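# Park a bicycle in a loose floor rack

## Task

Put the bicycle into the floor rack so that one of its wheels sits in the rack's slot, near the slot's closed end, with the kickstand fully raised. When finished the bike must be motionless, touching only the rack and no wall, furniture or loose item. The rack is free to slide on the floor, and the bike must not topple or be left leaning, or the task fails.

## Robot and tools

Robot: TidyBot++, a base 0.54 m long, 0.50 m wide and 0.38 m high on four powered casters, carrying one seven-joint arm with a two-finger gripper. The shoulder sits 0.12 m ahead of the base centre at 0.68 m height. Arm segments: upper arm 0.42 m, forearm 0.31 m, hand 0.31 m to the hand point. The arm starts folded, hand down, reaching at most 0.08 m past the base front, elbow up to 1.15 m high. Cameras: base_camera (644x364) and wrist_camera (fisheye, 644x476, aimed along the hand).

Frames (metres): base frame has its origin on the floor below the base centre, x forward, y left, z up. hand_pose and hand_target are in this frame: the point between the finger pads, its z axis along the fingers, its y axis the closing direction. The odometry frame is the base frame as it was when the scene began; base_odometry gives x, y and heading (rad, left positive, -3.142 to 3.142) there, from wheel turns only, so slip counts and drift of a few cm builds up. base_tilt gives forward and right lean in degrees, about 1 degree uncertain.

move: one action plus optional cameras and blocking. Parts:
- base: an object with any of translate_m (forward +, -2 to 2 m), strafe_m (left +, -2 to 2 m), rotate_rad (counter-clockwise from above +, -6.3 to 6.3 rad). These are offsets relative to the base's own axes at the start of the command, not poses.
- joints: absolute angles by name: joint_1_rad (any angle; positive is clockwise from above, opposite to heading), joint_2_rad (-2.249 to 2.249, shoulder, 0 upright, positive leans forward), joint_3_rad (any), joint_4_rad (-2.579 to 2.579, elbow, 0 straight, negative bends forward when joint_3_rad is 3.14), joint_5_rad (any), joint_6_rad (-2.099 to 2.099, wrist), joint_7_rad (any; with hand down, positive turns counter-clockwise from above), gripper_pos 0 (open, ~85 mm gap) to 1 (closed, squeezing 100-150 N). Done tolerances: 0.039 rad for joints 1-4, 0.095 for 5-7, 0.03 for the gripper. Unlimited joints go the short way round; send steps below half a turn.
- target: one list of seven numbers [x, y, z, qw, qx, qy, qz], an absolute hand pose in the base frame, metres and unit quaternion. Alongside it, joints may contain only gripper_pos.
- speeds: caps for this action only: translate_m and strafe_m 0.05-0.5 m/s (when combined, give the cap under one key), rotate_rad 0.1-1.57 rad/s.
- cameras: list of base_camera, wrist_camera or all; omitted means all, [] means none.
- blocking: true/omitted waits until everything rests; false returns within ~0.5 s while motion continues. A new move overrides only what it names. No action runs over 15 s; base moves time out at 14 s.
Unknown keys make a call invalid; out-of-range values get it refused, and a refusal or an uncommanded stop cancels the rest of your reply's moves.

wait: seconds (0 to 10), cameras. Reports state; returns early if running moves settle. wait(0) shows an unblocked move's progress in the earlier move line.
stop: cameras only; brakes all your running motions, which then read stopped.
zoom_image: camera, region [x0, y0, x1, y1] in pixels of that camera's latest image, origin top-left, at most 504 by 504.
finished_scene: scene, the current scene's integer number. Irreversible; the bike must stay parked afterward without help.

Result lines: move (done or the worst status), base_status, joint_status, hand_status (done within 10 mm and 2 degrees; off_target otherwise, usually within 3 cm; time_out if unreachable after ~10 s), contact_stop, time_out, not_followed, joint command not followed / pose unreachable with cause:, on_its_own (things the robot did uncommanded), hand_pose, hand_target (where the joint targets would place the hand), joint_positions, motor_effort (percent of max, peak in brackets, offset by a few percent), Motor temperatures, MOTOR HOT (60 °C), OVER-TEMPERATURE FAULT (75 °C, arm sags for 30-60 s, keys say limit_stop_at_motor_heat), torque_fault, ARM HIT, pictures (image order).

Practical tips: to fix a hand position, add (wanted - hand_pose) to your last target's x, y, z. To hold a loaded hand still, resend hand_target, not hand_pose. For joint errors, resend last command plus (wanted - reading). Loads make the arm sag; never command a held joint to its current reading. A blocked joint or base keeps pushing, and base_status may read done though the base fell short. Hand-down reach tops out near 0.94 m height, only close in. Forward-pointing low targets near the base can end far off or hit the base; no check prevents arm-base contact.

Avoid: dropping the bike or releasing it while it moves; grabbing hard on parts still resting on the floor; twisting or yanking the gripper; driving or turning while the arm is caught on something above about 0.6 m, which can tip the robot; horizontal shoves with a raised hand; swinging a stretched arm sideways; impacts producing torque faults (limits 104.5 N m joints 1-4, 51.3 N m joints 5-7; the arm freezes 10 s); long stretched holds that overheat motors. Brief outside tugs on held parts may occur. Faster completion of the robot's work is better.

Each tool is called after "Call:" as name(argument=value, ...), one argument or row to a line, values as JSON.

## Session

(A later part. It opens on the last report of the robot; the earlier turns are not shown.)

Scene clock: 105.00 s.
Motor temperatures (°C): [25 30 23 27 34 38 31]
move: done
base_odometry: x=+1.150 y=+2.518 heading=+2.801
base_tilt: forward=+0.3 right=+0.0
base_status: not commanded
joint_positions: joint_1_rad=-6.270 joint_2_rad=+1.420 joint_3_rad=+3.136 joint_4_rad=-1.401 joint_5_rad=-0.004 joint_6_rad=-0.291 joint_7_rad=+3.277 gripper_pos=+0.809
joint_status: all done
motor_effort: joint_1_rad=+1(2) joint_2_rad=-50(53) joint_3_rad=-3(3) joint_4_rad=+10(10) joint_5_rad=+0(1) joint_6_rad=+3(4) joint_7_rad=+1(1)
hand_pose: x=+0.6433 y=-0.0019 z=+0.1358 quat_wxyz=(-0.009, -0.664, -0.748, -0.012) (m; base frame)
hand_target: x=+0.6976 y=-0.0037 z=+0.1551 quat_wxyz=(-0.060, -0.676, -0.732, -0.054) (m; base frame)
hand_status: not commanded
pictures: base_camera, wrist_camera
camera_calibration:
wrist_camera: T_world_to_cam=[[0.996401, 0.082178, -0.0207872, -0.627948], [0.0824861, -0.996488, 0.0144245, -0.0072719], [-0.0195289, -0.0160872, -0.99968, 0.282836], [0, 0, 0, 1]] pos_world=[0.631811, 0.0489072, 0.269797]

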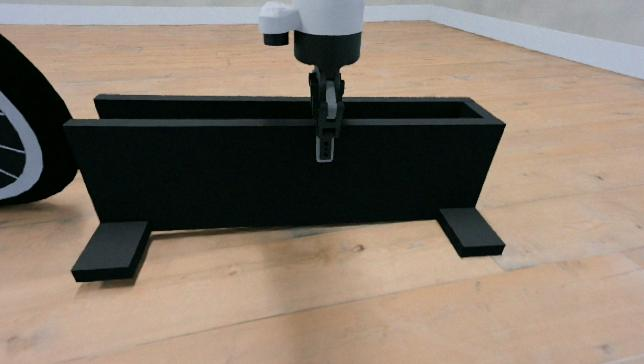

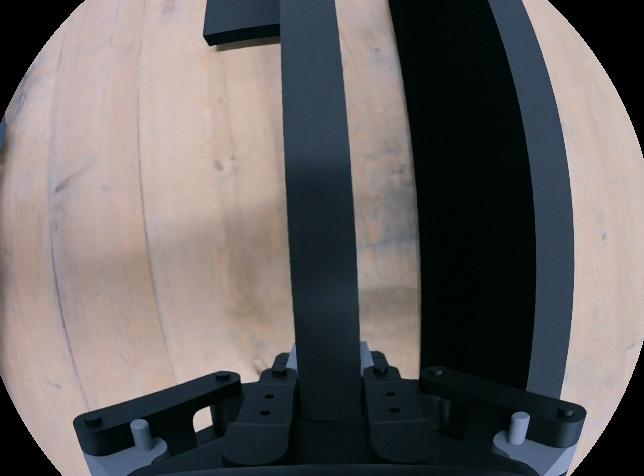

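Call:
move(
  base={"translate_m": 0.012},
  joints={"joint_1_rad": 0.0, "joint_2_rad": 1.395, "joint_3_rad": 3.155, "joint_4_rad": -1.375, "joint_5_rad": -0.05, "joint_6_rad": -0.21, "joint_7_rad": 3.215},
  cameras=[],
)

Call:
move(
  joints={"joint_1_rad": 0.0, "joint_2_rad": 1.45, "joint_3_rad": 3.155, "joint_4_rad": -1.345, "joint_5_rad": -0.05, "joint_6_rad": -0.2, "joint_7_rad": 3.215},
)

Scene clock: 105.87 s.
Motor temperatures (°C): [25 30 23 27 34 38 31]
move: done
base_odometry: x=+1.139 y=+2.522 heading=+2.801
base_tilt: forward=+0.3 right=+0.0
base_status: done
joint_positions: joint_1_rad=-6.271 joint_2_rad=+1.421 joint_3_rad=+3.143 joint_4_rad=-1.394 joint_5_rad=-0.006 joint_6_rad=-0.288 joint_7_rad=+3.232 gripper_pos=+0.809
joint_status: all done
motor_effort: joint_1_rad=+1(2) joint_2_rad=-50(53) joint_3_rad=-3(5) joint_4_rad=+9(12) joint_5_rad=-1(2) joint_6_rad=+2(5) joint_7_rad=+1(2)
hand_pose: x=+0.6477 y=-0.0058 z=+0.1358 quat_wxyz=(-0.014, -0.681, -0.732, -0.013) (m; base frame)
hand_target: x=+0.6976 y=-0.0037 z=+0.1551 quat_wxyz=(-0.059, -0.696, -0.713, -0.055) (m; base frame)
hand_status: not commanded
pictures: none
No camera images: "cameras" was empty.

Scene clock: 106.63 s.
Motor temperatures (°C): [25 30 23 27 34 38 31]
move: done
base_odometry: x=+1.139 y=+2.522 heading=+2.801
base_tilt: forward=+0.2 right=+0.0
base_status: not commanded
joint_positions: joint_1_rad=-6.274 joint_2_rad=+1.442 joint_3_rad=+3.143 joint_4_rad=-1.372 joint_5_rad=-0.006 joint_6_rad=-0.286 joint_7_rad=+3.232 gripper_pos=+0.809
joint_status: all done
motor_effort: joint_1_rad=+1(2) joint_2_rad=-44(50) joint_3_rad=-3(4) joint_4_rad=+11(12) joint_5_rad=+0(1) joint_6_rad=+6(8) joint_7_rad=+0(2)
hand_pose: x=+0.6506 y=-0.0043 z=+0.1271 quat_wxyz=(-0.016, -0.680, -0.733, -0.014) (m; base frame)
hand_target: x=+0.6891 y=-0.0038 z=+0.1288 quat_wxyz=(-0.054, -0.696, -0.714, -0.050) (m; base frame)
hand_status: not commanded
pictures: base_camera, wrist_camera
camera_calibration:
wrist_camera: T_world_to_cam=[[0.999225, 0.0383711, -0.0087322, -0.638793], [0.0385388, -0.999058, 0.0199265, 0.0178157], [-0.00795938, -0.0202476, -0.999763, 0.266745], [0, 0, 0, 1]] pos_world=[0.639734, 0.047711, 0.260749]

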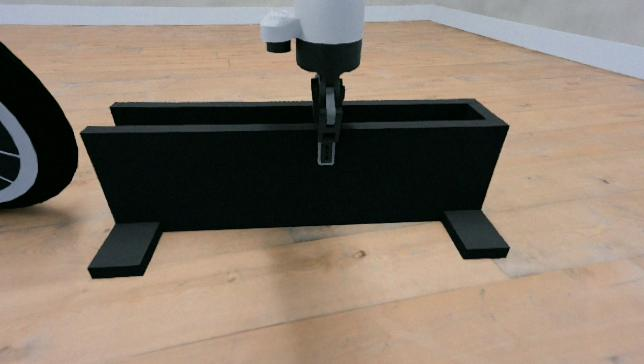

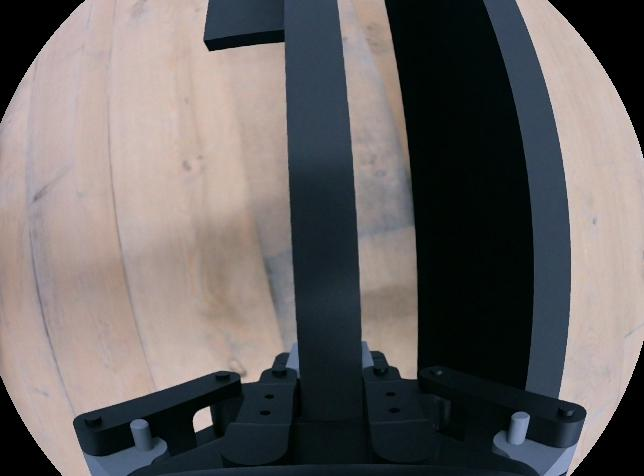

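Call:
move(
  joints={"gripper_pos": 0.4},
  cameras=[],
)

Call:
move(
  target=[0.60, 0.0, 0.5, 0, 0.7071, 0.7071, 0],
)

Scene clock: 107.83 s.
Motor temperatures (°C): [25 30 23 27 34 38 31]
move: done
base_odometry: x=+1.139 y=+2.522 heading=+2.801
base_tilt: forward=+0.2 right=+0.0
base_status: not commanded
joint_positions: joint_1_rad=-6.274 joint_2_rad=+1.442 joint_3_rad=+3.143 joint_4_rad=-1.357 joint_5_rad=-0.009 joint_6_rad=-0.252 joint_7_rad=+3.232 gripper_pos=+0.400
joint_status: all done
motor_effort: joint_1_rad=+1(1) joint_2_rad=-43(47) joint_3_rad=-1(3) joint_4_rad=+7(11) joint_5_rad=+1(2) joint_6_rad=+0(7) joint_7_rad=+1(1)
hand_pose: x=+0.6701 y=-0.0043 z=+0.1295 quat_wxyz=(-0.033, -0.680, -0.732, -0.031) (m; base frame)
hand_target: x=+0.6891 y=-0.0038 z=+0.1288 quat_wxyz=(-0.054, -0.696, -0.714, -0.050) (m; base frame)
hand_status: not commanded
pictures: none
No camera images: "cameras" was empty.

Scene clock: 110.20 s.
Motor temperatures (°C): [25 30 23 27 34 38 31]
move: off_target
base_odometry: x=+1.139 y=+2.522 heading=+2.801
base_tilt: forward=+0.2 right=+0.0
base_status: not commanded
joint_positions: joint_1_rad=-6.072 joint_2_rad=+0.674 joint_3_rad=+2.816 joint_4_rad=-1.650 joint_5_rad=+0.236 joint_6_rad=-0.795 joint_7_rad=+2.938 gripper_pos=+0.400
joint_status: not commanded
motor_effort: joint_1_rad=+1(1) joint_2_rad=-35(50) joint_3_rad=-4(4) joint_4_rad=+13(14) joint_5_rad=+0(1) joint_6_rad=+0(3) joint_7_rad=+1(1)
hand_pose: x=+0.6242 y=+0.0101 z=+0.4980 quat_wxyz=(-0.009, -0.707, -0.706, -0.034) (m; base frame)
hand_target: x=+0.6000 y=+0.0000 z=+0.5000 quat_wxyz=(+0.000, -0.707, -0.707, +0.000) (m; base frame)
hand_status: off_target (0.026 m and 4.0 deg from the pose sent, 0.377 m and 6.7 deg at the start)
pictures: base_camera, wrist_camera
camera_calibration:
wrist_camera: T_world_to_cam=[[0.999255, -0.037632, 0.00854067, -0.617526], [-0.037453, -0.999094, -0.0202303, 0.0932298], [0.00929424, 0.0198954, -0.999759, 0.626471], [0, 0, 0, 1]] pos_world=[0.614735, 0.0574427, 0.63348]

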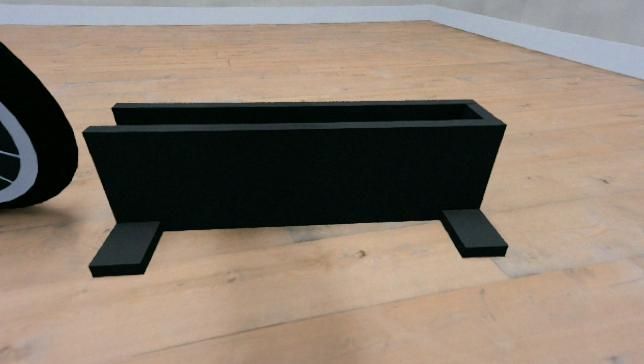

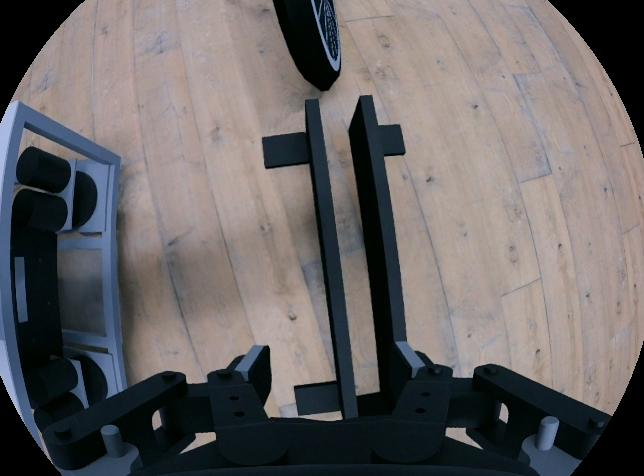

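Call:
move(
  base={"strafe_m": 0.38},
  joints={"gripper_pos": 0.1, "joint_7_rad": 0.0, "joint_5_rad": 0.0, "joint_3_rad": 3.14, "joint_1_rad": 0.0, "joint_2_rad": 0.55, "joint_4_rad": -1.65, "joint_6_rad": -0.9},
)

Call:
move(
  target=[0.62, 0.08, 0.5, 0, 0.7071, -0.7071, 0],
)

Scene clock: 113.93 s.
Motor temperatures (°C): [25 30 23 27 34 38 31]
move: done
base_odometry: x=+1.011 y=+2.164 heading=+2.801
base_tilt: forward=+0.3 right=+0.0
base_status: done
joint_positions: joint_1_rad=-6.267 joint_2_rad=+0.564 joint_3_rad=+3.113 joint_4_rad=-1.650 joint_5_rad=+0.049 joint_6_rad=-0.834 joint_7_rad=+0.039 gripper_pos=+0.100
joint_status: all done
motor_effort: joint_1_rad=+1(4) joint_2_rad=-33(37) joint_3_rad=-1(6) joint_4_rad=+15(15) joint_5_rad=+1(3) joint_6_rad=+0(1) joint_7_rad=+1(2)
hand_pose: x=+0.6246 y=-0.0037 z=+0.5395 quat_wxyz=(+0.025, -0.733, +0.678, -0.042) (m; base frame)
hand_target: x=+0.6060 y=+0.0021 z=+0.5445 quat_wxyz=(+0.015, -0.707, +0.706, -0.014) (m; base frame)
hand_status: not commanded
pictures: base_camera, wrist_camera
camera_calibration:
wrist_camera: T_world_to_cam=[[-0.988639, -0.0423156, -0.144233, 0.705162], [-0.0418131, 0.999104, -0.00651433, 0.0829957], [0.14438, -0.000409475, -0.989522, 0.578194], [0, 0, 0, 1]] pos_world=[0.617142, -0.0528453, 0.674384]

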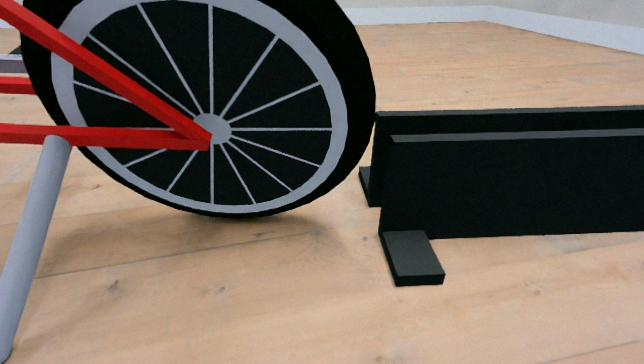

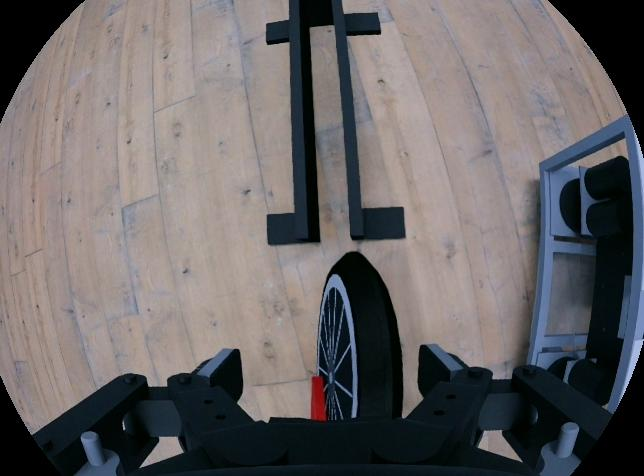

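Scene clock: 115.73 s.
Motor temperatures (°C): [25 30 23 27 34 38 31]
move: off_target
base_odometry: x=+1.011 y=+2.164 heading=+2.801
base_tilt: forward=+0.3 right=+0.0
base_status: not commanded
joint_positions: joint_1_rad=-6.661 joint_2_rad=+0.671 joint_3_rad=+3.493 joint_4_rad=-1.602 joint_5_rad=-0.253 joint_6_rad=-0.852 joint_7_rad=+0.059 gripper_pos=+0.100
joint_status: not commanded
motor_effort: joint_1_rad=+1(2) joint_2_rad=-35(36) joint_3_rad=+3(4) joint_4_rad=+14(15) joint_5_rad=+0(2) joint_6_rad=+0(1) joint_7_rad=+1(1)
hand_pose: x=+0.6343 y=+0.0745 z=+0.5069 quat_wxyz=(+0.016, -0.707, +0.706, -0.030) (m; base frame)
hand_target: x=+0.6200 y=+0.0800 z=+0.5000 quat_wxyz=(+0.000, -0.707, +0.707, +0.000) (m; base frame)
hand_status: off_target (0.017 m and 3.8 deg from the pose sent, 0.093 m and 7.1 deg at the start)
pictures: base_camera, wrist_camera
camera_calibration:
wrist_camera: T_world_to_cam=[[-0.992718, 0.0346749, -0.115367, 0.695656], [0.0348372, 0.999393, 0.000609397, -0.0471943], [0.115318, -0.00341411, -0.993323, 0.565152], [0, 0, 0, 1]] pos_world=[0.627062, 0.0249733, 0.641663]

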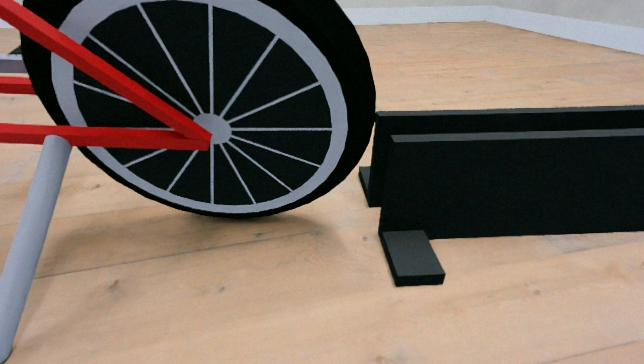

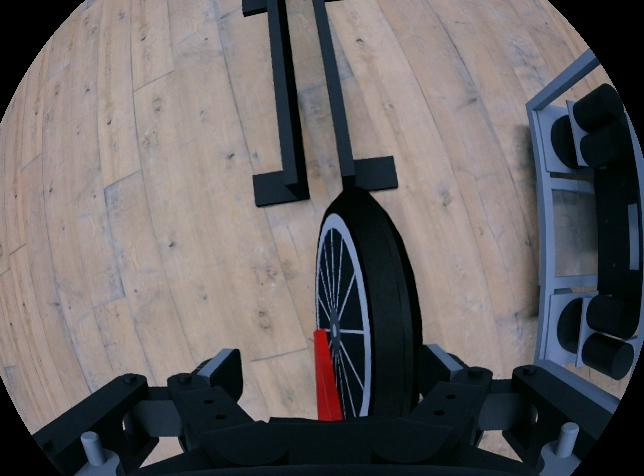

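Call:
move(
  target=[0.575, 0.12, 0.42, -0.0677, 0.7039, -0.7039, 0.0677],
)

Scene clock: 117.93 s.
Motor temperatures (°C): [25 30 23 27 34 38 31]
move: off_target
base_odometry: x=+1.011 y=+2.164 heading=+2.801
base_tilt: forward=+0.2 right=+0.0
base_status: not commanded
joint_positions: joint_1_rad=-6.845 joint_2_rad=+0.701 joint_3_rad=+3.528 joint_4_rad=-1.964 joint_5_rad=-0.601 joint_6_rad=-0.432 joint_7_rad=+0.275 gripper_pos=+0.100
joint_status: not commanded
motor_effort: joint_1_rad=+1(2) joint_2_rad=-32(36) joint_3_rad=+3(4) joint_4_rad=+9(14) joint_5_rad=+1(2) joint_6_rad=+1(1) joint_7_rad=+1(1)
hand_pose: x=+0.5625 y=+0.1330 z=+0.4270 quat_wxyz=(+0.062, -0.710, +0.700, -0.039) (m; base frame)
hand_target: x=+0.5750 y=+0.1200 z=+0.4200 quat_wxyz=(+0.068, -0.704, +0.704, -0.068) (m; base frame)
hand_status: off_target (0.019 m and 3.5 deg from the pose sent, 0.115 m and 7.4 deg at the start)
pictures: base_camera, wrist_camera
camera_calibration:
wrist_camera: T_world_to_cam=[[-0.981117, 0.0263575, -0.191611, 0.640222], [0.0161909, 0.998386, 0.0544325, -0.115486], [0.192736, 0.0503023, -0.97996, 0.437837], [0, 0, 0, 1]] pos_world=[0.545616, 0.076401, 0.558023]

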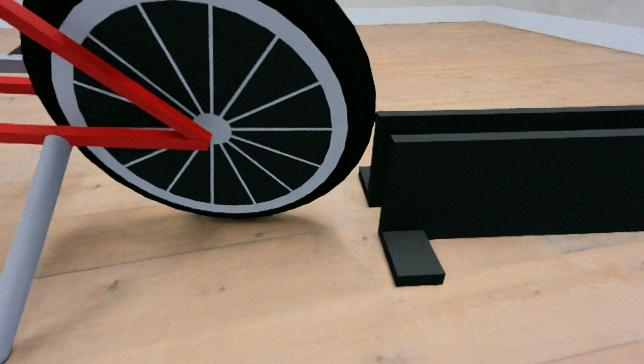

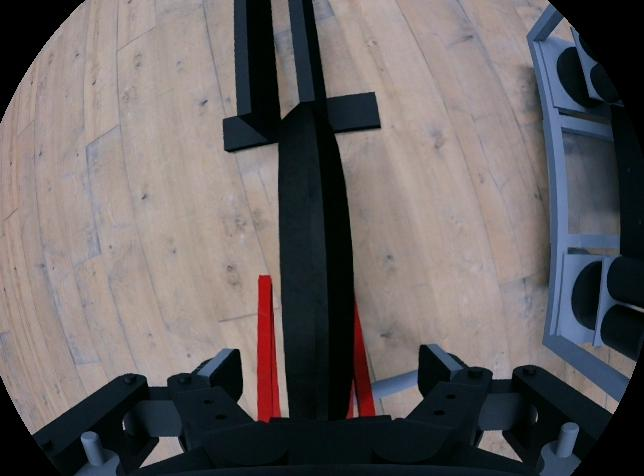

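Call:
move(
  target=[0.598, 0.108, 0.34, -0.0677, 0.7039, -0.7039, 0.0677],
)

Scene clock: 119.53 s.
Motor temperatures (°C): [25 30 23 27 34 38 31]
move: off_target
base_odometry: x=+1.011 y=+2.164 heading=+2.801
base_tilt: forward=+0.3 right=+0.0
base_status: not commanded
joint_positions: joint_1_rad=-6.726 joint_2_rad=+0.900 joint_3_rad=+3.434 joint_4_rad=-1.927 joint_5_rad=-0.773 joint_6_rad=-0.280 joint_7_rad=+0.472 gripper_pos=+0.100
joint_status: not commanded
motor_effort: joint_1_rad=+1(2) joint_2_rad=-35(37) joint_3_rad=+3(4) joint_4_rad=+7(9) joint_5_rad=+1(2) joint_6_rad=+1(1) joint_7_rad=+1(1)
hand_pose: x=+0.5777 y=+0.1050 z=+0.3427 quat_wxyz=(+0.048, -0.707, +0.704, -0.047) (m; base frame)
hand_target: x=+0.5980 y=+0.1080 z=+0.3400 quat_wxyz=(+0.068, -0.704, +0.704, -0.068) (m; base frame)
hand_status: off_target (0.021 m and 3.3 deg from the pose sent, 0.097 m and 3.5 deg at the start)
pictures: base_camera, wrist_camera
camera_calibration:
wrist_camera: T_world_to_cam=[[-0.982456, 0.0327725, -0.183591, 0.637063], [0.0289088, 0.999301, 0.0236827, -0.080019], [0.184239, 0.0179598, -0.982717, 0.363035], [0, 0, 0, 1]] pos_world=[0.561314, 0.052565, 0.475615]

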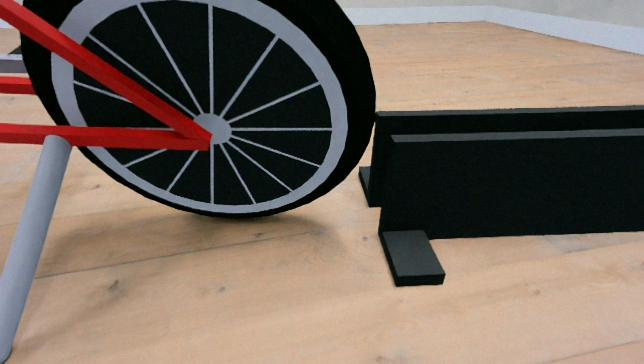

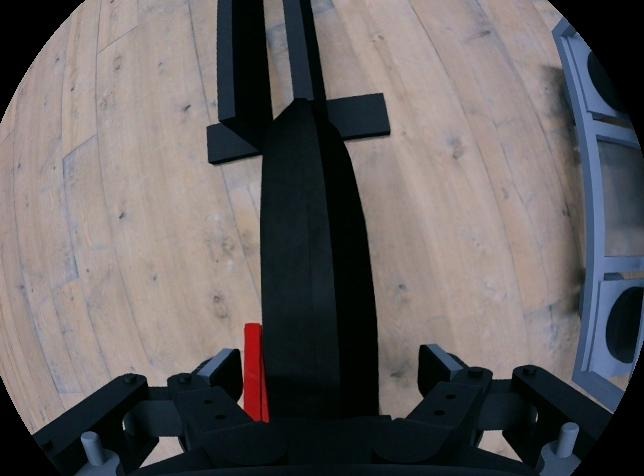

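Call:
move(
  target=[0.608, 0.108, 0.315, -0.0677, 0.7039, -0.7039, 0.0677],
  cameras=["wrist_camera"],
)

Call:
move(
  joints={"gripper_pos": 0.85},
)

Scene clock: 120.53 s.
Motor temperatures (°C): [25 30 23 27 34 38 31]
move: off_target
base_odometry: x=+1.011 y=+2.164 heading=+2.801
base_tilt: forward=+0.2 right=+0.0
base_status: not commanded
joint_positions: joint_1_rad=-6.700 joint_2_rad=+0.958 joint_3_rad=+3.400 joint_4_rad=-1.879 joint_5_rad=-0.801 joint_6_rad=-0.249 joint_7_rad=+0.503 gripper_pos=+0.100
joint_status: not commanded
motor_effort: joint_1_rad=+1(1) joint_2_rad=-36(38) joint_3_rad=+2(3) joint_4_rad=+6(7) joint_5_rad=+1(2) joint_6_rad=+1(1) joint_7_rad=+1(1)
hand_pose: x=+0.5927 y=+0.1094 z=+0.3213 quat_wxyz=(+0.054, -0.709, +0.701, -0.049) (m; base frame)
hand_target: x=+0.6080 y=+0.1080 z=+0.3150 quat_wxyz=(+0.068, -0.704, +0.704, -0.068) (m; base frame)
hand_status: off_target (0.017 m and 2.7 deg from the pose sent, 0.041 m and 3.3 deg at the start)
pictures: wrist_camera
camera_calibration:
wrist_camera: T_world_to_cam=[[-0.980375, 0.0263864, -0.19537, 0.65097], [0.0210888, 0.999353, 0.0291466, -0.0815513], [0.196013, 0.0244545, -0.980296, 0.330632], [0, 0, 0, 1]] pos_world=[0.575107, 0.0562364, 0.453674]

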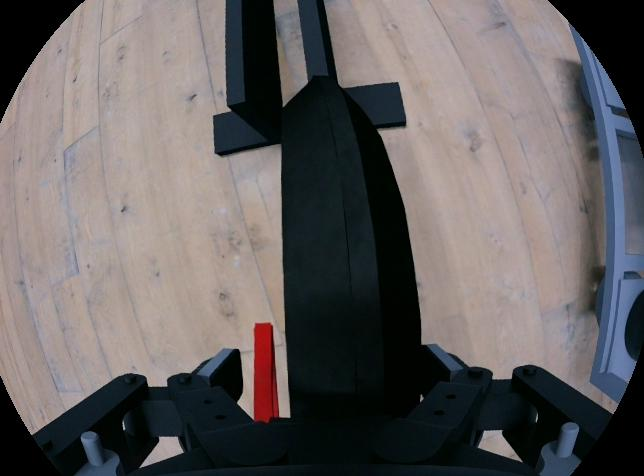

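Scene clock: 121.50 s.
Motor temperatures (°C): [25 30 23 27 34 38 31]
move: off_target
base_odometry: x=+1.011 y=+2.164 heading=+2.801
base_tilt: forward=+0.3 right=+0.0
base_status: not commanded
joint_positions: joint_1_rad=-6.700 joint_2_rad=+0.955 joint_3_rad=+3.393 joint_4_rad=-1.894 joint_5_rad=-0.802 joint_6_rad=-0.240 joint_7_rad=+0.505 gripper_pos=+0.491
joint_status: gripper_pos off_target (ended at +0.491, target +0.850)
motor_effort: joint_1_rad=+2(4) joint_2_rad=-33(38) joint_3_rad=+3(6) joint_4_rad=+10(15) joint_5_rad=+1(1) joint_6_rad=+1(9) joint_7_rad=+1(1)
hand_pose: x=+0.5864 y=+0.1099 z=+0.3208 quat_wxyz=(+0.052, -0.710, +0.701, -0.048) (m; base frame)
hand_target: x=+0.6080 y=+0.1080 z=+0.3150 quat_wxyz=(+0.068, -0.704, +0.704, -0.068) (m; base frame)
hand_status: not commanded
pictures: base_camera, wrist_camera
camera_calibration:
wrist_camera: T_world_to_cam=[[-0.981444, 0.0244467, -0.190182, 0.64387], [0.0194715, 0.999419, 0.0279849, -0.0805074], [0.190755, 0.0237625, -0.98135, 0.334918], [0, 0, 0, 1]] pos_world=[0.569603, 0.0567616, 0.453377]

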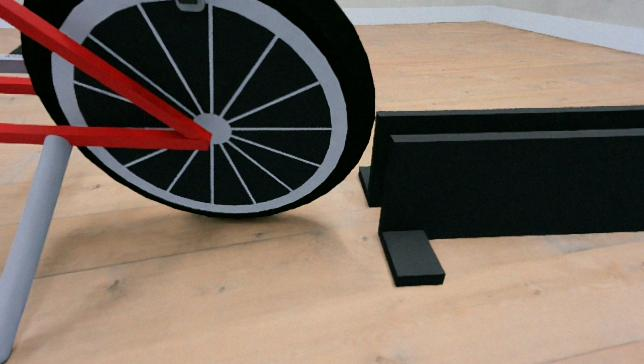

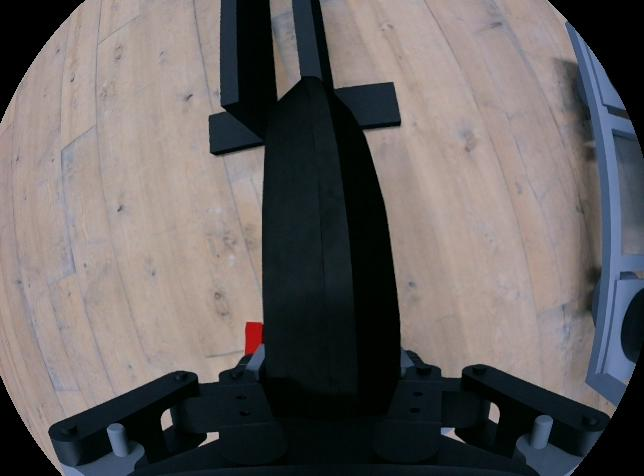

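Call:
move(
  target=[0.66, 0.108, 0.45, -0.02, 0.7068, -0.7068, 0.02],
)

Scene clock: 123.43 s.
Motor temperatures (°C): [25 30 23 27 34 38 31]
move: off_target
base_odometry: x=+1.011 y=+2.164 heading=+2.801
base_tilt: forward=+0.3 right=-0.1
base_status: not commanded
joint_positions: joint_1_rad=-6.701 joint_2_rad=+1.008 joint_3_rad=+3.485 joint_4_rad=-1.574 joint_5_rad=-0.457 joint_6_rad=-0.686 joint_7_rad=+0.113 gripper_pos=+0.497
joint_status: not commanded
motor_effort: joint_1_rad=+0(2) joint_2_rad=-74(76) joint_3_rad=+8(9) joint_4_rad=+17(19) joint_5_rad=+6(6) joint_6_rad=-9(9) joint_7_rad=+3(5)
hand_pose: x=+0.6198 y=+0.1080 z=+0.3406 quat_wxyz=(-0.021, -0.695, +0.719, +0.009) (m; base frame)
hand_target: x=+0.6600 y=+0.1080 z=+0.4500 quat_wxyz=(+0.020, -0.707, +0.707, -0.020) (m; base frame)
hand_status: off_target (0.117 m and 6.0 deg from the pose sent, 0.149 m and 4.9 deg at the start)
pictures: base_camera, wrist_camera
camera_calibration:
wrist_camera: T_world_to_cam=[[-0.997445, 0.0707266, -0.0100464, 0.624074], [0.0707393, 0.997494, -0.000907998, -0.101635], [0.00995702, -0.00161635, -0.999949, 0.469167], [0, 0, 0, 1]] pos_world=[0.624998, 0.0580004, 0.475321]

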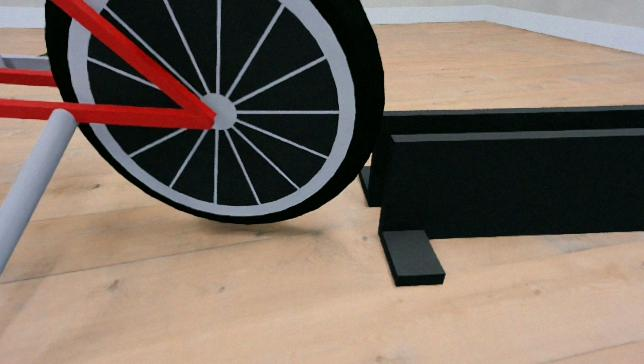

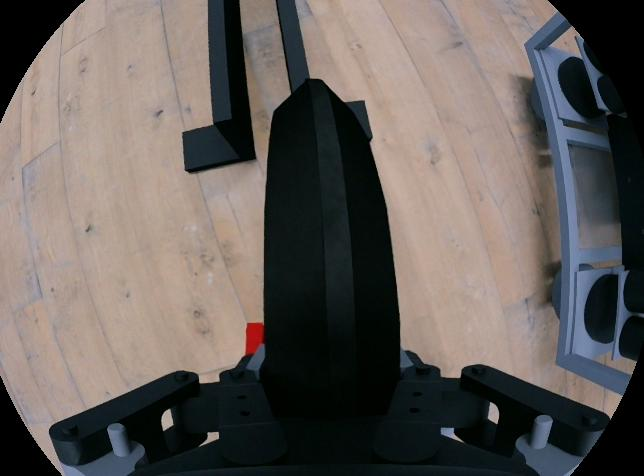

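Call:
move(
  target=[0.70, 0.108, 0.49, -0.0, 0.7071, -0.7071, 0.0],
)

Scene clock: 125.27 s.
Motor temperatures (°C): [25 30 23 27 34 38 31]
move: off_target
base_odometry: x=+1.011 y=+2.164 heading=+2.801
base_tilt: forward=+0.3 right=-0.1
base_status: not commanded
joint_positions: joint_1_rad=-6.642 joint_2_rad=+1.048 joint_3_rad=+3.477 joint_4_rad=-1.314 joint_5_rad=-0.359 joint_6_rad=-0.947 joint_7_rad=+0.034 gripper_pos=+0.498
joint_status: not commanded
motor_effort: joint_1_rad=+0(2) joint_2_rad=-81(83) joint_3_rad=+8(10) joint_4_rad=+22(23) joint_5_rad=+4(6) joint_6_rad=-9(10) joint_7_rad=+3(4)
hand_pose: x=+0.6640 y=+0.1048 z=+0.3699 quat_wxyz=(-0.043, -0.696, +0.716, +0.030) (m; base frame)
hand_target: x=+0.7000 y=+0.1080 z=+0.4900 quat_wxyz=(+0.000, -0.707, +0.707, +0.000) (m; base frame)
hand_status: off_target (0.125 m and 6.2 deg from the pose sent, 0.170 m and 3.2 deg at the start)
pictures: base_camera, wrist_camera
camera_calibration:
wrist_camera: T_world_to_cam=[[-0.996597, 0.0640112, 0.0519266, 0.645886], [0.0637561, 0.997944, -0.00655606, -0.0948156], [-0.0522395, -0.00322312, -0.998629, 0.538994], [0, 0, 0, 1]] pos_world=[0.67789, 0.0550139, 0.504095]

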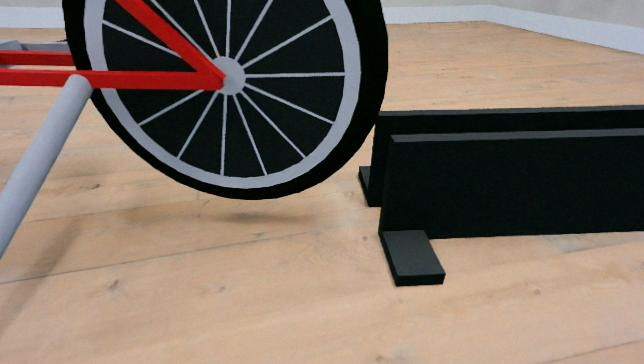

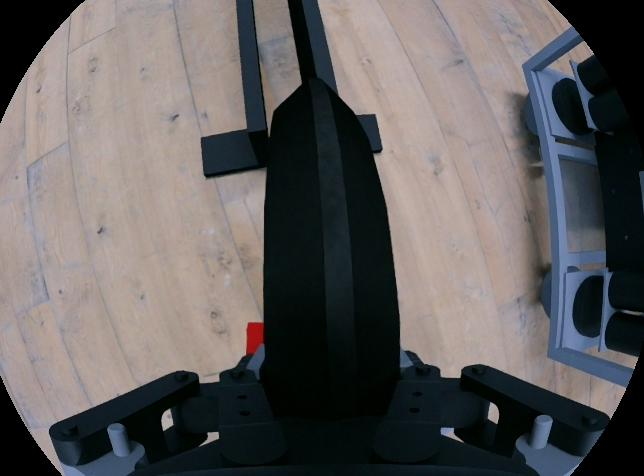

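Call:
move(
  target=[0.715, 0.108, 0.49, 0.0, 0.7246, -0.6892, 0.0],
)

Scene clock: 126.73 s.
Motor temperatures (°C): [25 30 23 27 34 38 31]
move: off_target
base_odometry: x=+1.011 y=+2.164 heading=+2.801
base_tilt: forward=+0.3 right=-0.1
base_status: not commanded
joint_positions: joint_1_rad=-6.629 joint_2_rad=+1.081 joint_3_rad=+3.469 joint_4_rad=-1.243 joint_5_rad=-0.347 joint_6_rad=-0.989 joint_7_rad=+0.034 gripper_pos=+0.498
joint_status: not commanded
motor_effort: joint_1_rad=+0(1) joint_2_rad=-84(84) joint_3_rad=+8(8) joint_4_rad=+24(24) joint_5_rad=+4(5) joint_6_rad=-9(11) joint_7_rad=+3(4)
hand_pose: x=+0.6764 y=+0.1065 z=+0.3658 quat_wxyz=(-0.047, -0.703, +0.709, +0.033) (m; base frame)
hand_target: x=+0.7150 y=+0.1080 z=+0.4900 quat_wxyz=(+0.000, -0.725, +0.689, +0.000) (m; base frame)
hand_status: off_target (0.130 m and 7.4 deg from the pose sent, 0.130 m and 7.5 deg at the start)
pictures: base_camera, wrist_camera
camera_calibration:
wrist_camera: T_world_to_cam=[[-0.99707, 0.046353, 0.0608474, 0.65723], [0.0460726, 0.99892, -0.00600363, -0.0856303], [-0.06106, -0.00318264, -0.998129, 0.541306], [0, 0, 0, 1]] pos_world=[0.692301, 0.0567961, 0.499788]

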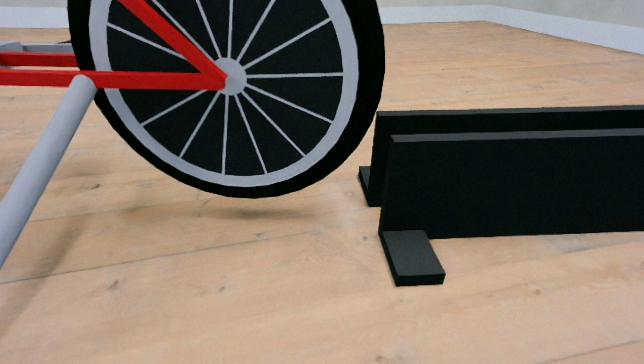

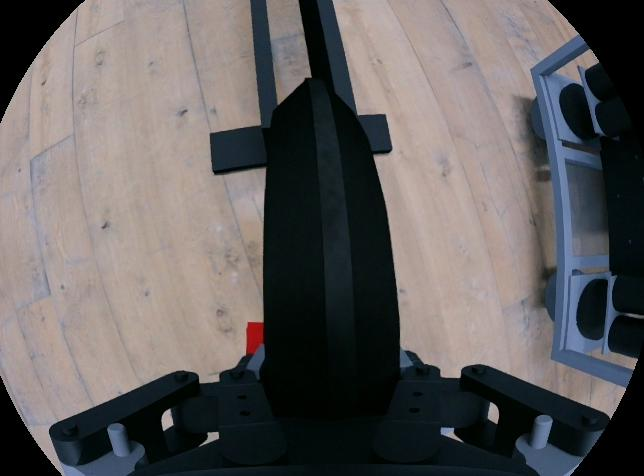

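Call:
move(
  target=[0.732, 0.108, 0.495, 0.0, 0.7581, -0.6521, 0.0],
)

Scene clock: 128.37 s.
Motor temperatures (°C): [25 31 23 27 34 38 31]
move: off_target
base_odometry: x=+1.011 y=+2.164 heading=+2.801
base_tilt: forward=+0.3 right=+0.0
base_status: not commanded
joint_positions: joint_1_rad=-6.595 joint_2_rad=+1.117 joint_3_rad=+3.442 joint_4_rad=-1.150 joint_5_rad=-0.330 joint_6_rad=-1.034 joint_7_rad=+0.069 gripper_pos=+0.498
joint_status: not commanded
motor_effort: joint_1_rad=+1(1) joint_2_rad=-85(87) joint_3_rad=+7(8) joint_4_rad=+24(25) joint_5_rad=+6(6) joint_6_rad=-11(12) joint_7_rad=+5(5)
hand_pose: x=+0.6959 y=+0.1076 z=+0.3636 quat_wxyz=(-0.040, -0.720, +0.691, +0.039) (m; base frame)
hand_target: x=+0.7320 y=+0.1080 z=+0.4950 quat_wxyz=(+0.000, -0.758, +0.652, +0.000) (m; base frame)
hand_status: off_target (0.136 m and 8.9 deg from the pose sent, 0.141 m and 11.2 deg at the start)
pictures: base_camera, wrist_camera
camera_calibration:
wrist_camera: T_world_to_cam=[[-0.998111, -0.00452097, 0.0612707, 0.682812], [-0.00368382, 0.999898, 0.0137692, -0.060394], [-0.0613267, 0.0135175, -0.998026, 0.53869], [0, 0, 0, 1]] pos_world=[0.714336, 0.0561931, 0.496622]

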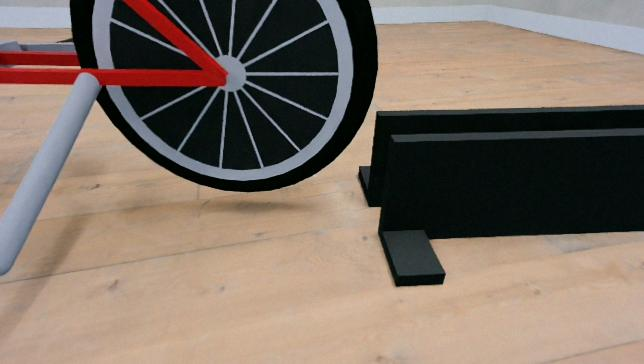

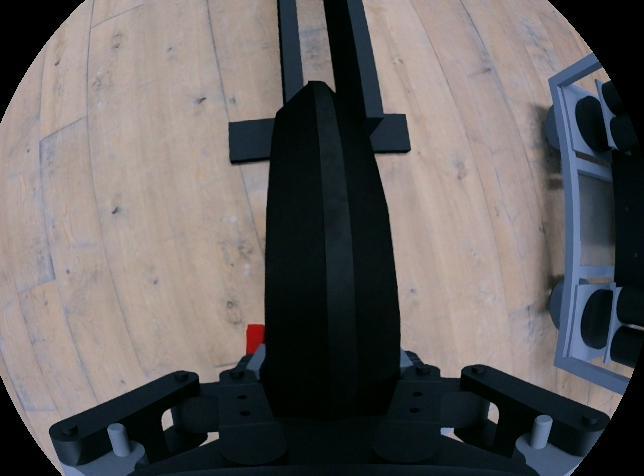

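Call:
move(
  target=[0.725, 0.108, 0.50, 0.0, 0.7805, -0.6253, 0.0],
  cameras=[],
)

Call:
move(
  base={"strafe_m": -0.12, "translate_m": 0.008},
  speeds={"strafe_m": 0.1},
)

Scene clock: 130.60 s.
Motor temperatures (°C): [25 31 23 27 34 38 31]
move: off_target
base_odometry: x=+1.011 y=+2.164 heading=+2.801
base_tilt: forward=+0.3 right=+0.0
base_status: not commanded
joint_positions: joint_1_rad=-6.588 joint_2_rad=+1.112 joint_3_rad=+3.424 joint_4_rad=-1.156 joint_5_rad=-0.328 joint_6_rad=-1.034 joint_7_rad=+0.109 gripper_pos=+0.498
joint_status: not commanded
motor_effort: joint_1_rad=+1(2) joint_2_rad=-85(86) joint_3_rad=+7(8) joint_4_rad=+22(24) joint_5_rad=+11(11) joint_6_rad=-14(15) joint_7_rad=+8(9)
hand_pose: x=+0.6927 y=+0.1112 z=+0.3643 quat_wxyz=(-0.037, -0.734, +0.676, +0.046) (m; base frame)
hand_target: x=+0.7250 y=+0.1080 z=+0.5000 quat_wxyz=(+0.000, -0.780, +0.625, +0.000) (m; base frame)
hand_status: off_target (0.140 m and 10.4 deg from the pose sent, 0.139 m and 12.1 deg at the start)
pictures: none
No camera images: "cameras" was empty.

Scene clock: 132.37 s.
Motor temperatures (°C): [25 31 23 27 34 38 31]
move: done
base_odometry: x=+1.044 y=+2.280 heading=+2.801
base_tilt: forward=+0.3 right=-0.1
base_status: done
joint_positions: joint_1_rad=-6.597 joint_2_rad=+1.103 joint_3_rad=+3.391 joint_4_rad=-1.133 joint_5_rad=-0.379 joint_6_rad=-1.031 joint_7_rad=+0.102 gripper_pos=+0.498
joint_status: not commanded
motor_effort: joint_1_rad=+5(6) joint_2_rad=-82(85) joint_3_rad=+11(13) joint_4_rad=+16(22) joint_5_rad=+24(27) joint_6_rad=-26(26) joint_7_rad=+19(20)
hand_pose: x=+0.7014 y=+0.1518 z=+0.3736 quat_wxyz=(-0.001, -0.733, +0.678, +0.063) (m; base frame)
hand_target: x=+0.7250 y=+0.1080 z=+0.5000 quat_wxyz=(+0.000, -0.780, +0.625, +0.000) (m; base frame)
hand_status: not commanded
pictures: base_camera, wrist_camera
camera_calibration:
wrist_camera: T_world_to_cam=[[-0.998385, -0.0404806, 0.0398636, 0.701563], [-0.0360687, 0.993736, 0.105775, -0.115358], [-0.0438957, 0.104166, -0.993591, 0.520749], [0, 0, 0, 1]] pos_world=[0.719128, 0.0887907, 0.501646]

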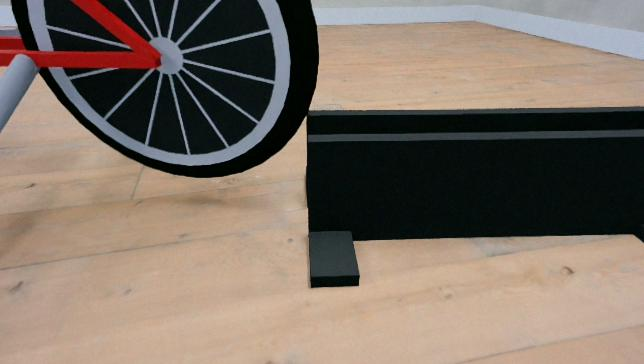

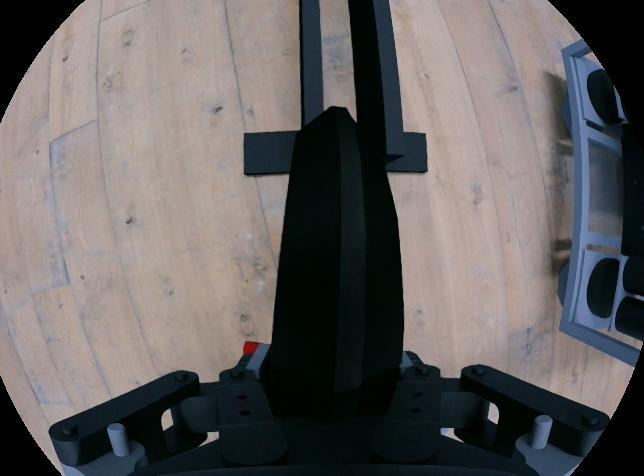

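Call:
move(
  base={"strafe_m": -0.1, "translate_m": 0.008},
  speeds={"strafe_m": 0.1},
)

Scene clock: 134.77 s.
Motor temperatures (°C): [25 31 23 27 34 38 31]
move: done
base_odometry: x=+1.069 y=+2.376 heading=+2.801
base_tilt: forward=+0.3 right=+0.0
base_status: done
joint_positions: joint_1_rad=-6.542 joint_2_rad=+1.082 joint_3_rad=+3.419 joint_4_rad=-1.112 joint_5_rad=-0.393 joint_6_rad=-0.978 joint_7_rad=+0.086 gripper_pos=+0.498
joint_status: not commanded
motor_effort: joint_1_rad=-6(10) joint_2_rad=-78(83) joint_3_rad=+1(15) joint_4_rad=+14(16) joint_5_rad=+19(30) joint_6_rad=-30(33) joint_7_rad=+22(23)
hand_pose: x=+0.7452 y=+0.1107 z=+0.3921 quat_wxyz=(+0.033, -0.703, +0.710, +0.024) (m; base frame)
hand_target: x=+0.7250 y=+0.1080 z=+0.5000 quat_wxyz=(+0.000, -0.780, +0.625, +0.000) (m; base frame)
hand_status: not commanded
pictures: base_camera, wrist_camera
camera_calibration:
wrist_camera: T_world_to_cam=[[-0.996968, 0.0503595, -0.0593164, 0.770637], [0.0443226, 0.994097, 0.0990276, -0.132261], [0.0639533, 0.0960983, -0.993315, 0.465775], [0, 0, 0, 1]] pos_world=[0.744375, 0.0479108, 0.52147]

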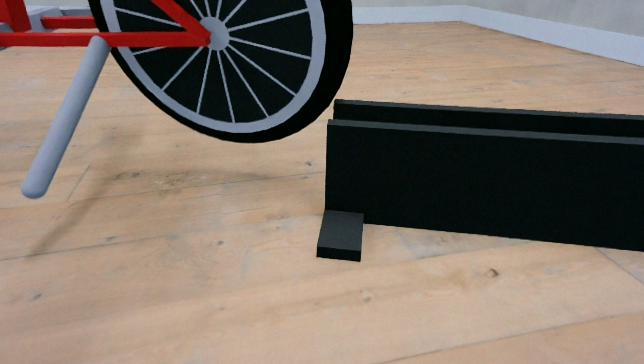

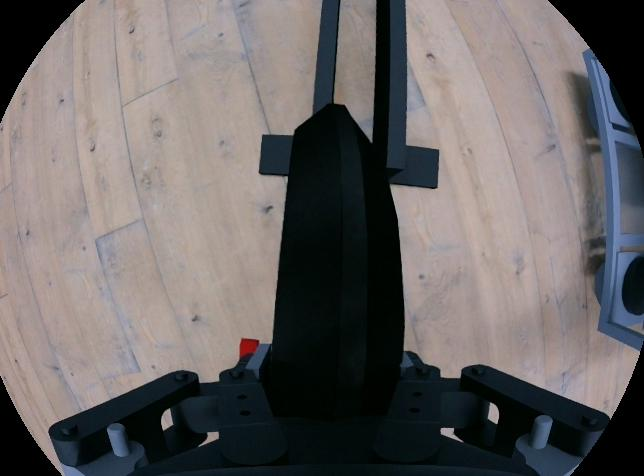

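Call:
zoom_image(
  camera="base_camera",
  region=[240, 0, 440, 150],
)

Call:
zoom_image(
  camera="wrist_camera",
  region=[240, 60, 460, 220],
)

Scaled by 2.520.

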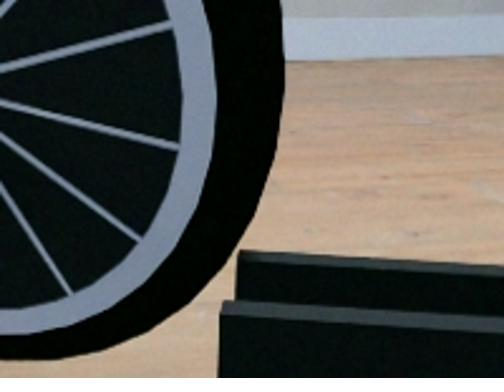

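Scaled by 2.291.

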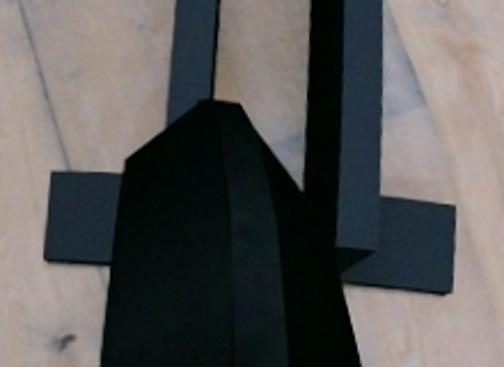

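Call:
move(
  base={"strafe_m": 0.03},
  cameras=[],
)

Call:
move(
  target=[0.715, 0.10, 0.49, 0.0, 0.7071, -0.7071, 0.0],
)

Scene clock: 136.57 s.
Motor temperatures (°C): [25 32 23 27 34 38 31]
move: done
base_odometry: x=+1.060 y=+2.348 heading=+2.800
base_tilt: forward=+0.3 right=+0.0
base_status: done
joint_positions: joint_1_rad=-6.558 joint_2_rad=+1.082 joint_3_rad=+3.422 joint_4_rad=-1.114 joint_5_rad=-0.374 joint_6_rad=-0.978 joint_7_rad=+0.086 gripper_pos=+0.498
joint_status: not commanded
motor_effort: joint_1_rad=-4(10) joint_2_rad=-79(83) joint_3_rad=+3(6) joint_4_rad=+15(18) joint_5_rad=+18(20) joint_6_rad=-28(30) joint_7_rad=+20(22)
hand_pose: x=+0.7426 y=+0.1139 z=+0.3915 quat_wxyz=(+0.026, -0.712, +0.701, +0.019) (m; base frame)
hand_target: x=+0.7250 y=+0.1080 z=+0.5000 quat_wxyz=(+0.000, -0.780, +0.625, +0.000) (m; base frame)
hand_status: not commanded
pictures: none
No camera images: "cameras" was empty.

Scene clock: 137.67 s.
Motor temperatures (°C): [25 32 23 27 34 38 31]
move: off_target
base_odometry: x=+1.060 y=+2.348 heading=+2.800
base_tilt: forward=+0.3 right=+0.0
base_status: not commanded
joint_positions: joint_1_rad=-6.582 joint_2_rad=+1.083 joint_3_rad=+3.443 joint_4_rad=-1.197 joint_5_rad=-0.374 joint_6_rad=-0.977 joint_7_rad=-0.047 gripper_pos=+0.498
joint_status: not commanded
motor_effort: joint_1_rad=-2(5) joint_2_rad=-80(84) joint_3_rad=+5(6) joint_4_rad=+16(19) joint_5_rad=+15(18) joint_6_rad=-23(28) joint_7_rad=+16(20)
hand_pose: x=+0.7030 y=+0.1066 z=+0.3724 quat_wxyz=(-0.013, -0.661, +0.750, +0.034) (m; base frame)
hand_target: x=+0.7150 y=+0.1000 z=+0.4900 quat_wxyz=(+0.000, -0.707, +0.707, +0.000) (m; base frame)
hand_status: off_target (0.118 m and 8.4 deg from the pose sent, 0.103 m and 3.7 deg at the start)
pictures: base_camera, wrist_camera
camera_calibration:
wrist_camera: T_world_to_cam=[[-0.986438, 0.16298, 0.019449, 0.678883], [0.163653, 0.985692, 0.0403705, -0.18551], [-0.0125911, 0.0430059, -0.998995, 0.510788], [0, 0, 0, 1]] pos_world=[0.706466, 0.050244, 0.50456]

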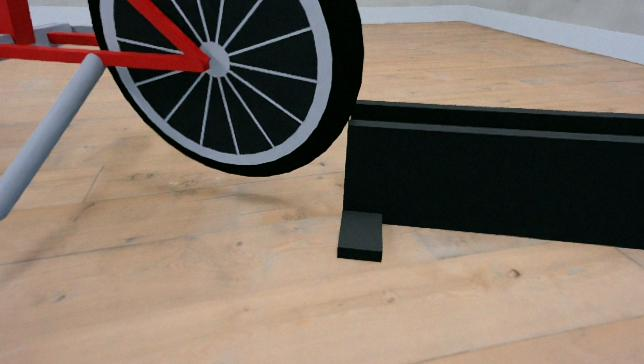

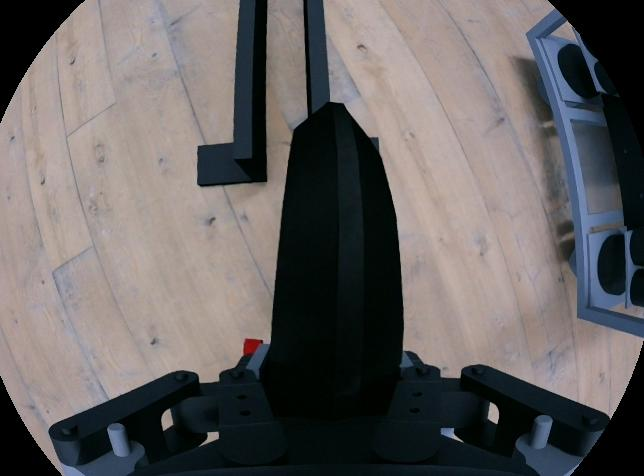

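Call:
move(
  target=[0.735, 0.10, 0.49, 0.0, 0.7314, -0.682, 0.0],
)

Scene clock: 139.20 s.
Motor temperatures (°C): [25 32 23 27 34 38 31]
move: off_target
base_odometry: x=+1.060 y=+2.348 heading=+2.800
base_tilt: forward=+0.3 right=+0.0
base_status: not commanded
joint_positions: joint_1_rad=-6.573 joint_2_rad=+1.113 joint_3_rad=+3.443 joint_4_rad=-1.121 joint_5_rad=-0.369 joint_6_rad=-0.990 joint_7_rad=-0.027 gripper_pos=+0.498
joint_status: not commanded
motor_effort: joint_1_rad=-2(3) joint_2_rad=-84(84) joint_3_rad=+4(6) joint_4_rad=+20(21) joint_5_rad=+10(16) joint_6_rad=-18(23) joint_7_rad=+13(16)
hand_pose: x=+0.7273 y=+0.1076 z=+0.3715 quat_wxyz=(-0.002, -0.674, +0.739, +0.024) (m; base frame)
hand_target: x=+0.7350 y=+0.1000 z=+0.4900 quat_wxyz=(+0.000, -0.731, +0.682, +0.000) (m; base frame)
hand_status: off_target (0.119 m and 9.7 deg from the pose sent, 0.122 m and 12.0 deg at the start)
pictures: base_camera, wrist_camera
camera_calibration:
wrist_camera: T_world_to_cam=[[-0.99156, 0.129118, -0.0116937, 0.721659], [0.128467, 0.990675, 0.0453819, -0.167224], [0.0174442, 0.0434967, -0.998901, 0.488315], [0, 0, 0, 1]] pos_world=[0.728533, 0.0512462, 0.503806]

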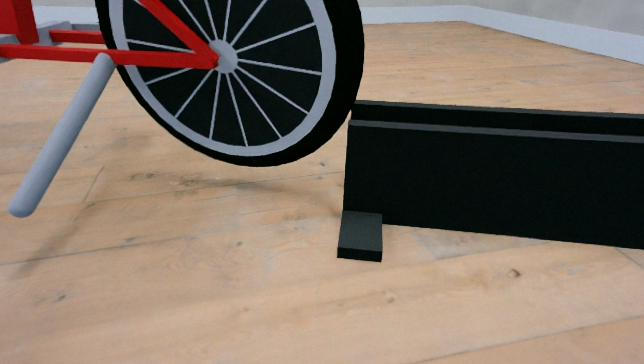

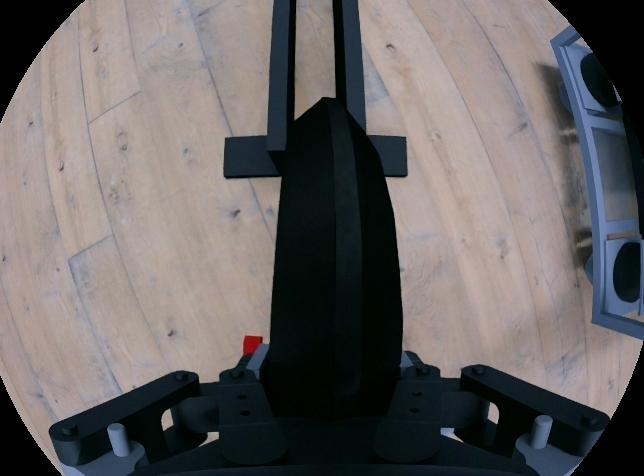

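Call:
move(
  base={"strafe_m": -0.1, "translate_m": -0.011},
  speeds={"strafe_m": 0.1},
)

Scene clock: 141.43 s.
Motor temperatures (°C): [25 32 23 28 34 38 31]
move: done
base_odometry: x=+1.103 y=+2.439 heading=+2.800
base_tilt: forward=+0.3 right=+0.0
base_status: done
joint_positions: joint_1_rad=-6.528 joint_2_rad=+1.113 joint_3_rad=+3.447 joint_4_rad=-1.092 joint_5_rad=-0.375 joint_6_rad=-0.990 joint_7_rad=-0.053 gripper_pos=+0.498
joint_status: not commanded
motor_effort: joint_1_rad=-5(11) joint_2_rad=-80(85) joint_3_rad=+3(10) joint_4_rad=+15(21) joint_5_rad=+18(22) joint_6_rad=-28(30) joint_7_rad=+21(24)
hand_pose: x=+0.7454 y=+0.0833 z=+0.3784 quat_wxyz=(+0.010, -0.649, +0.761, +0.016) (m; base frame)
hand_target: x=+0.7350 y=+0.1000 z=+0.4900 quat_wxyz=(+0.000, -0.731, +0.682, +0.000) (m; base frame)
hand_status: not commanded
pictures: base_camera, wrist_camera
camera_calibration:
wrist_camera: T_world_to_cam=[[-0.979867, 0.196012, -0.0379555, 0.7385], [0.19387, 0.979557, 0.0536987, -0.196754], [0.0477051, 0.0452591, -0.997836, 0.472839], [0, 0, 0, 1]] pos_world=[0.739219, 0.0265764, 0.510411]

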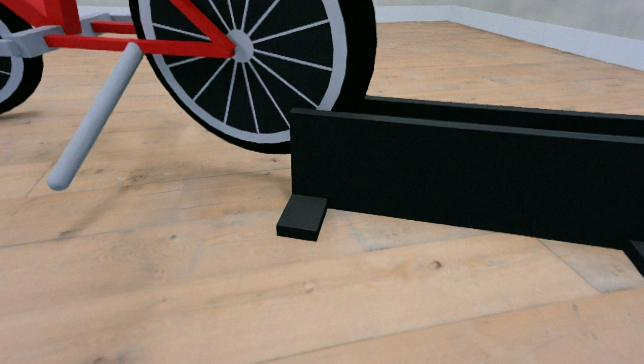

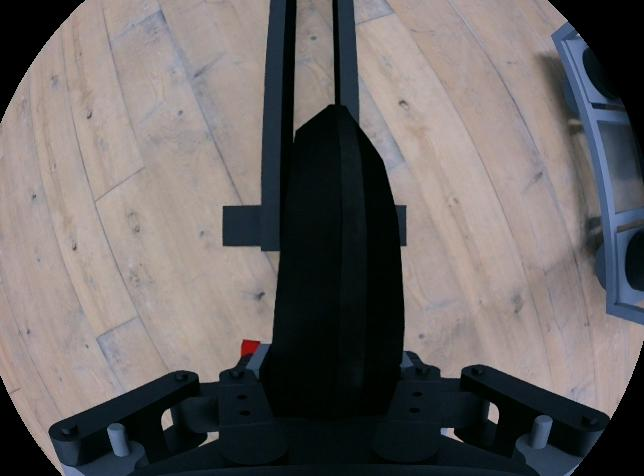

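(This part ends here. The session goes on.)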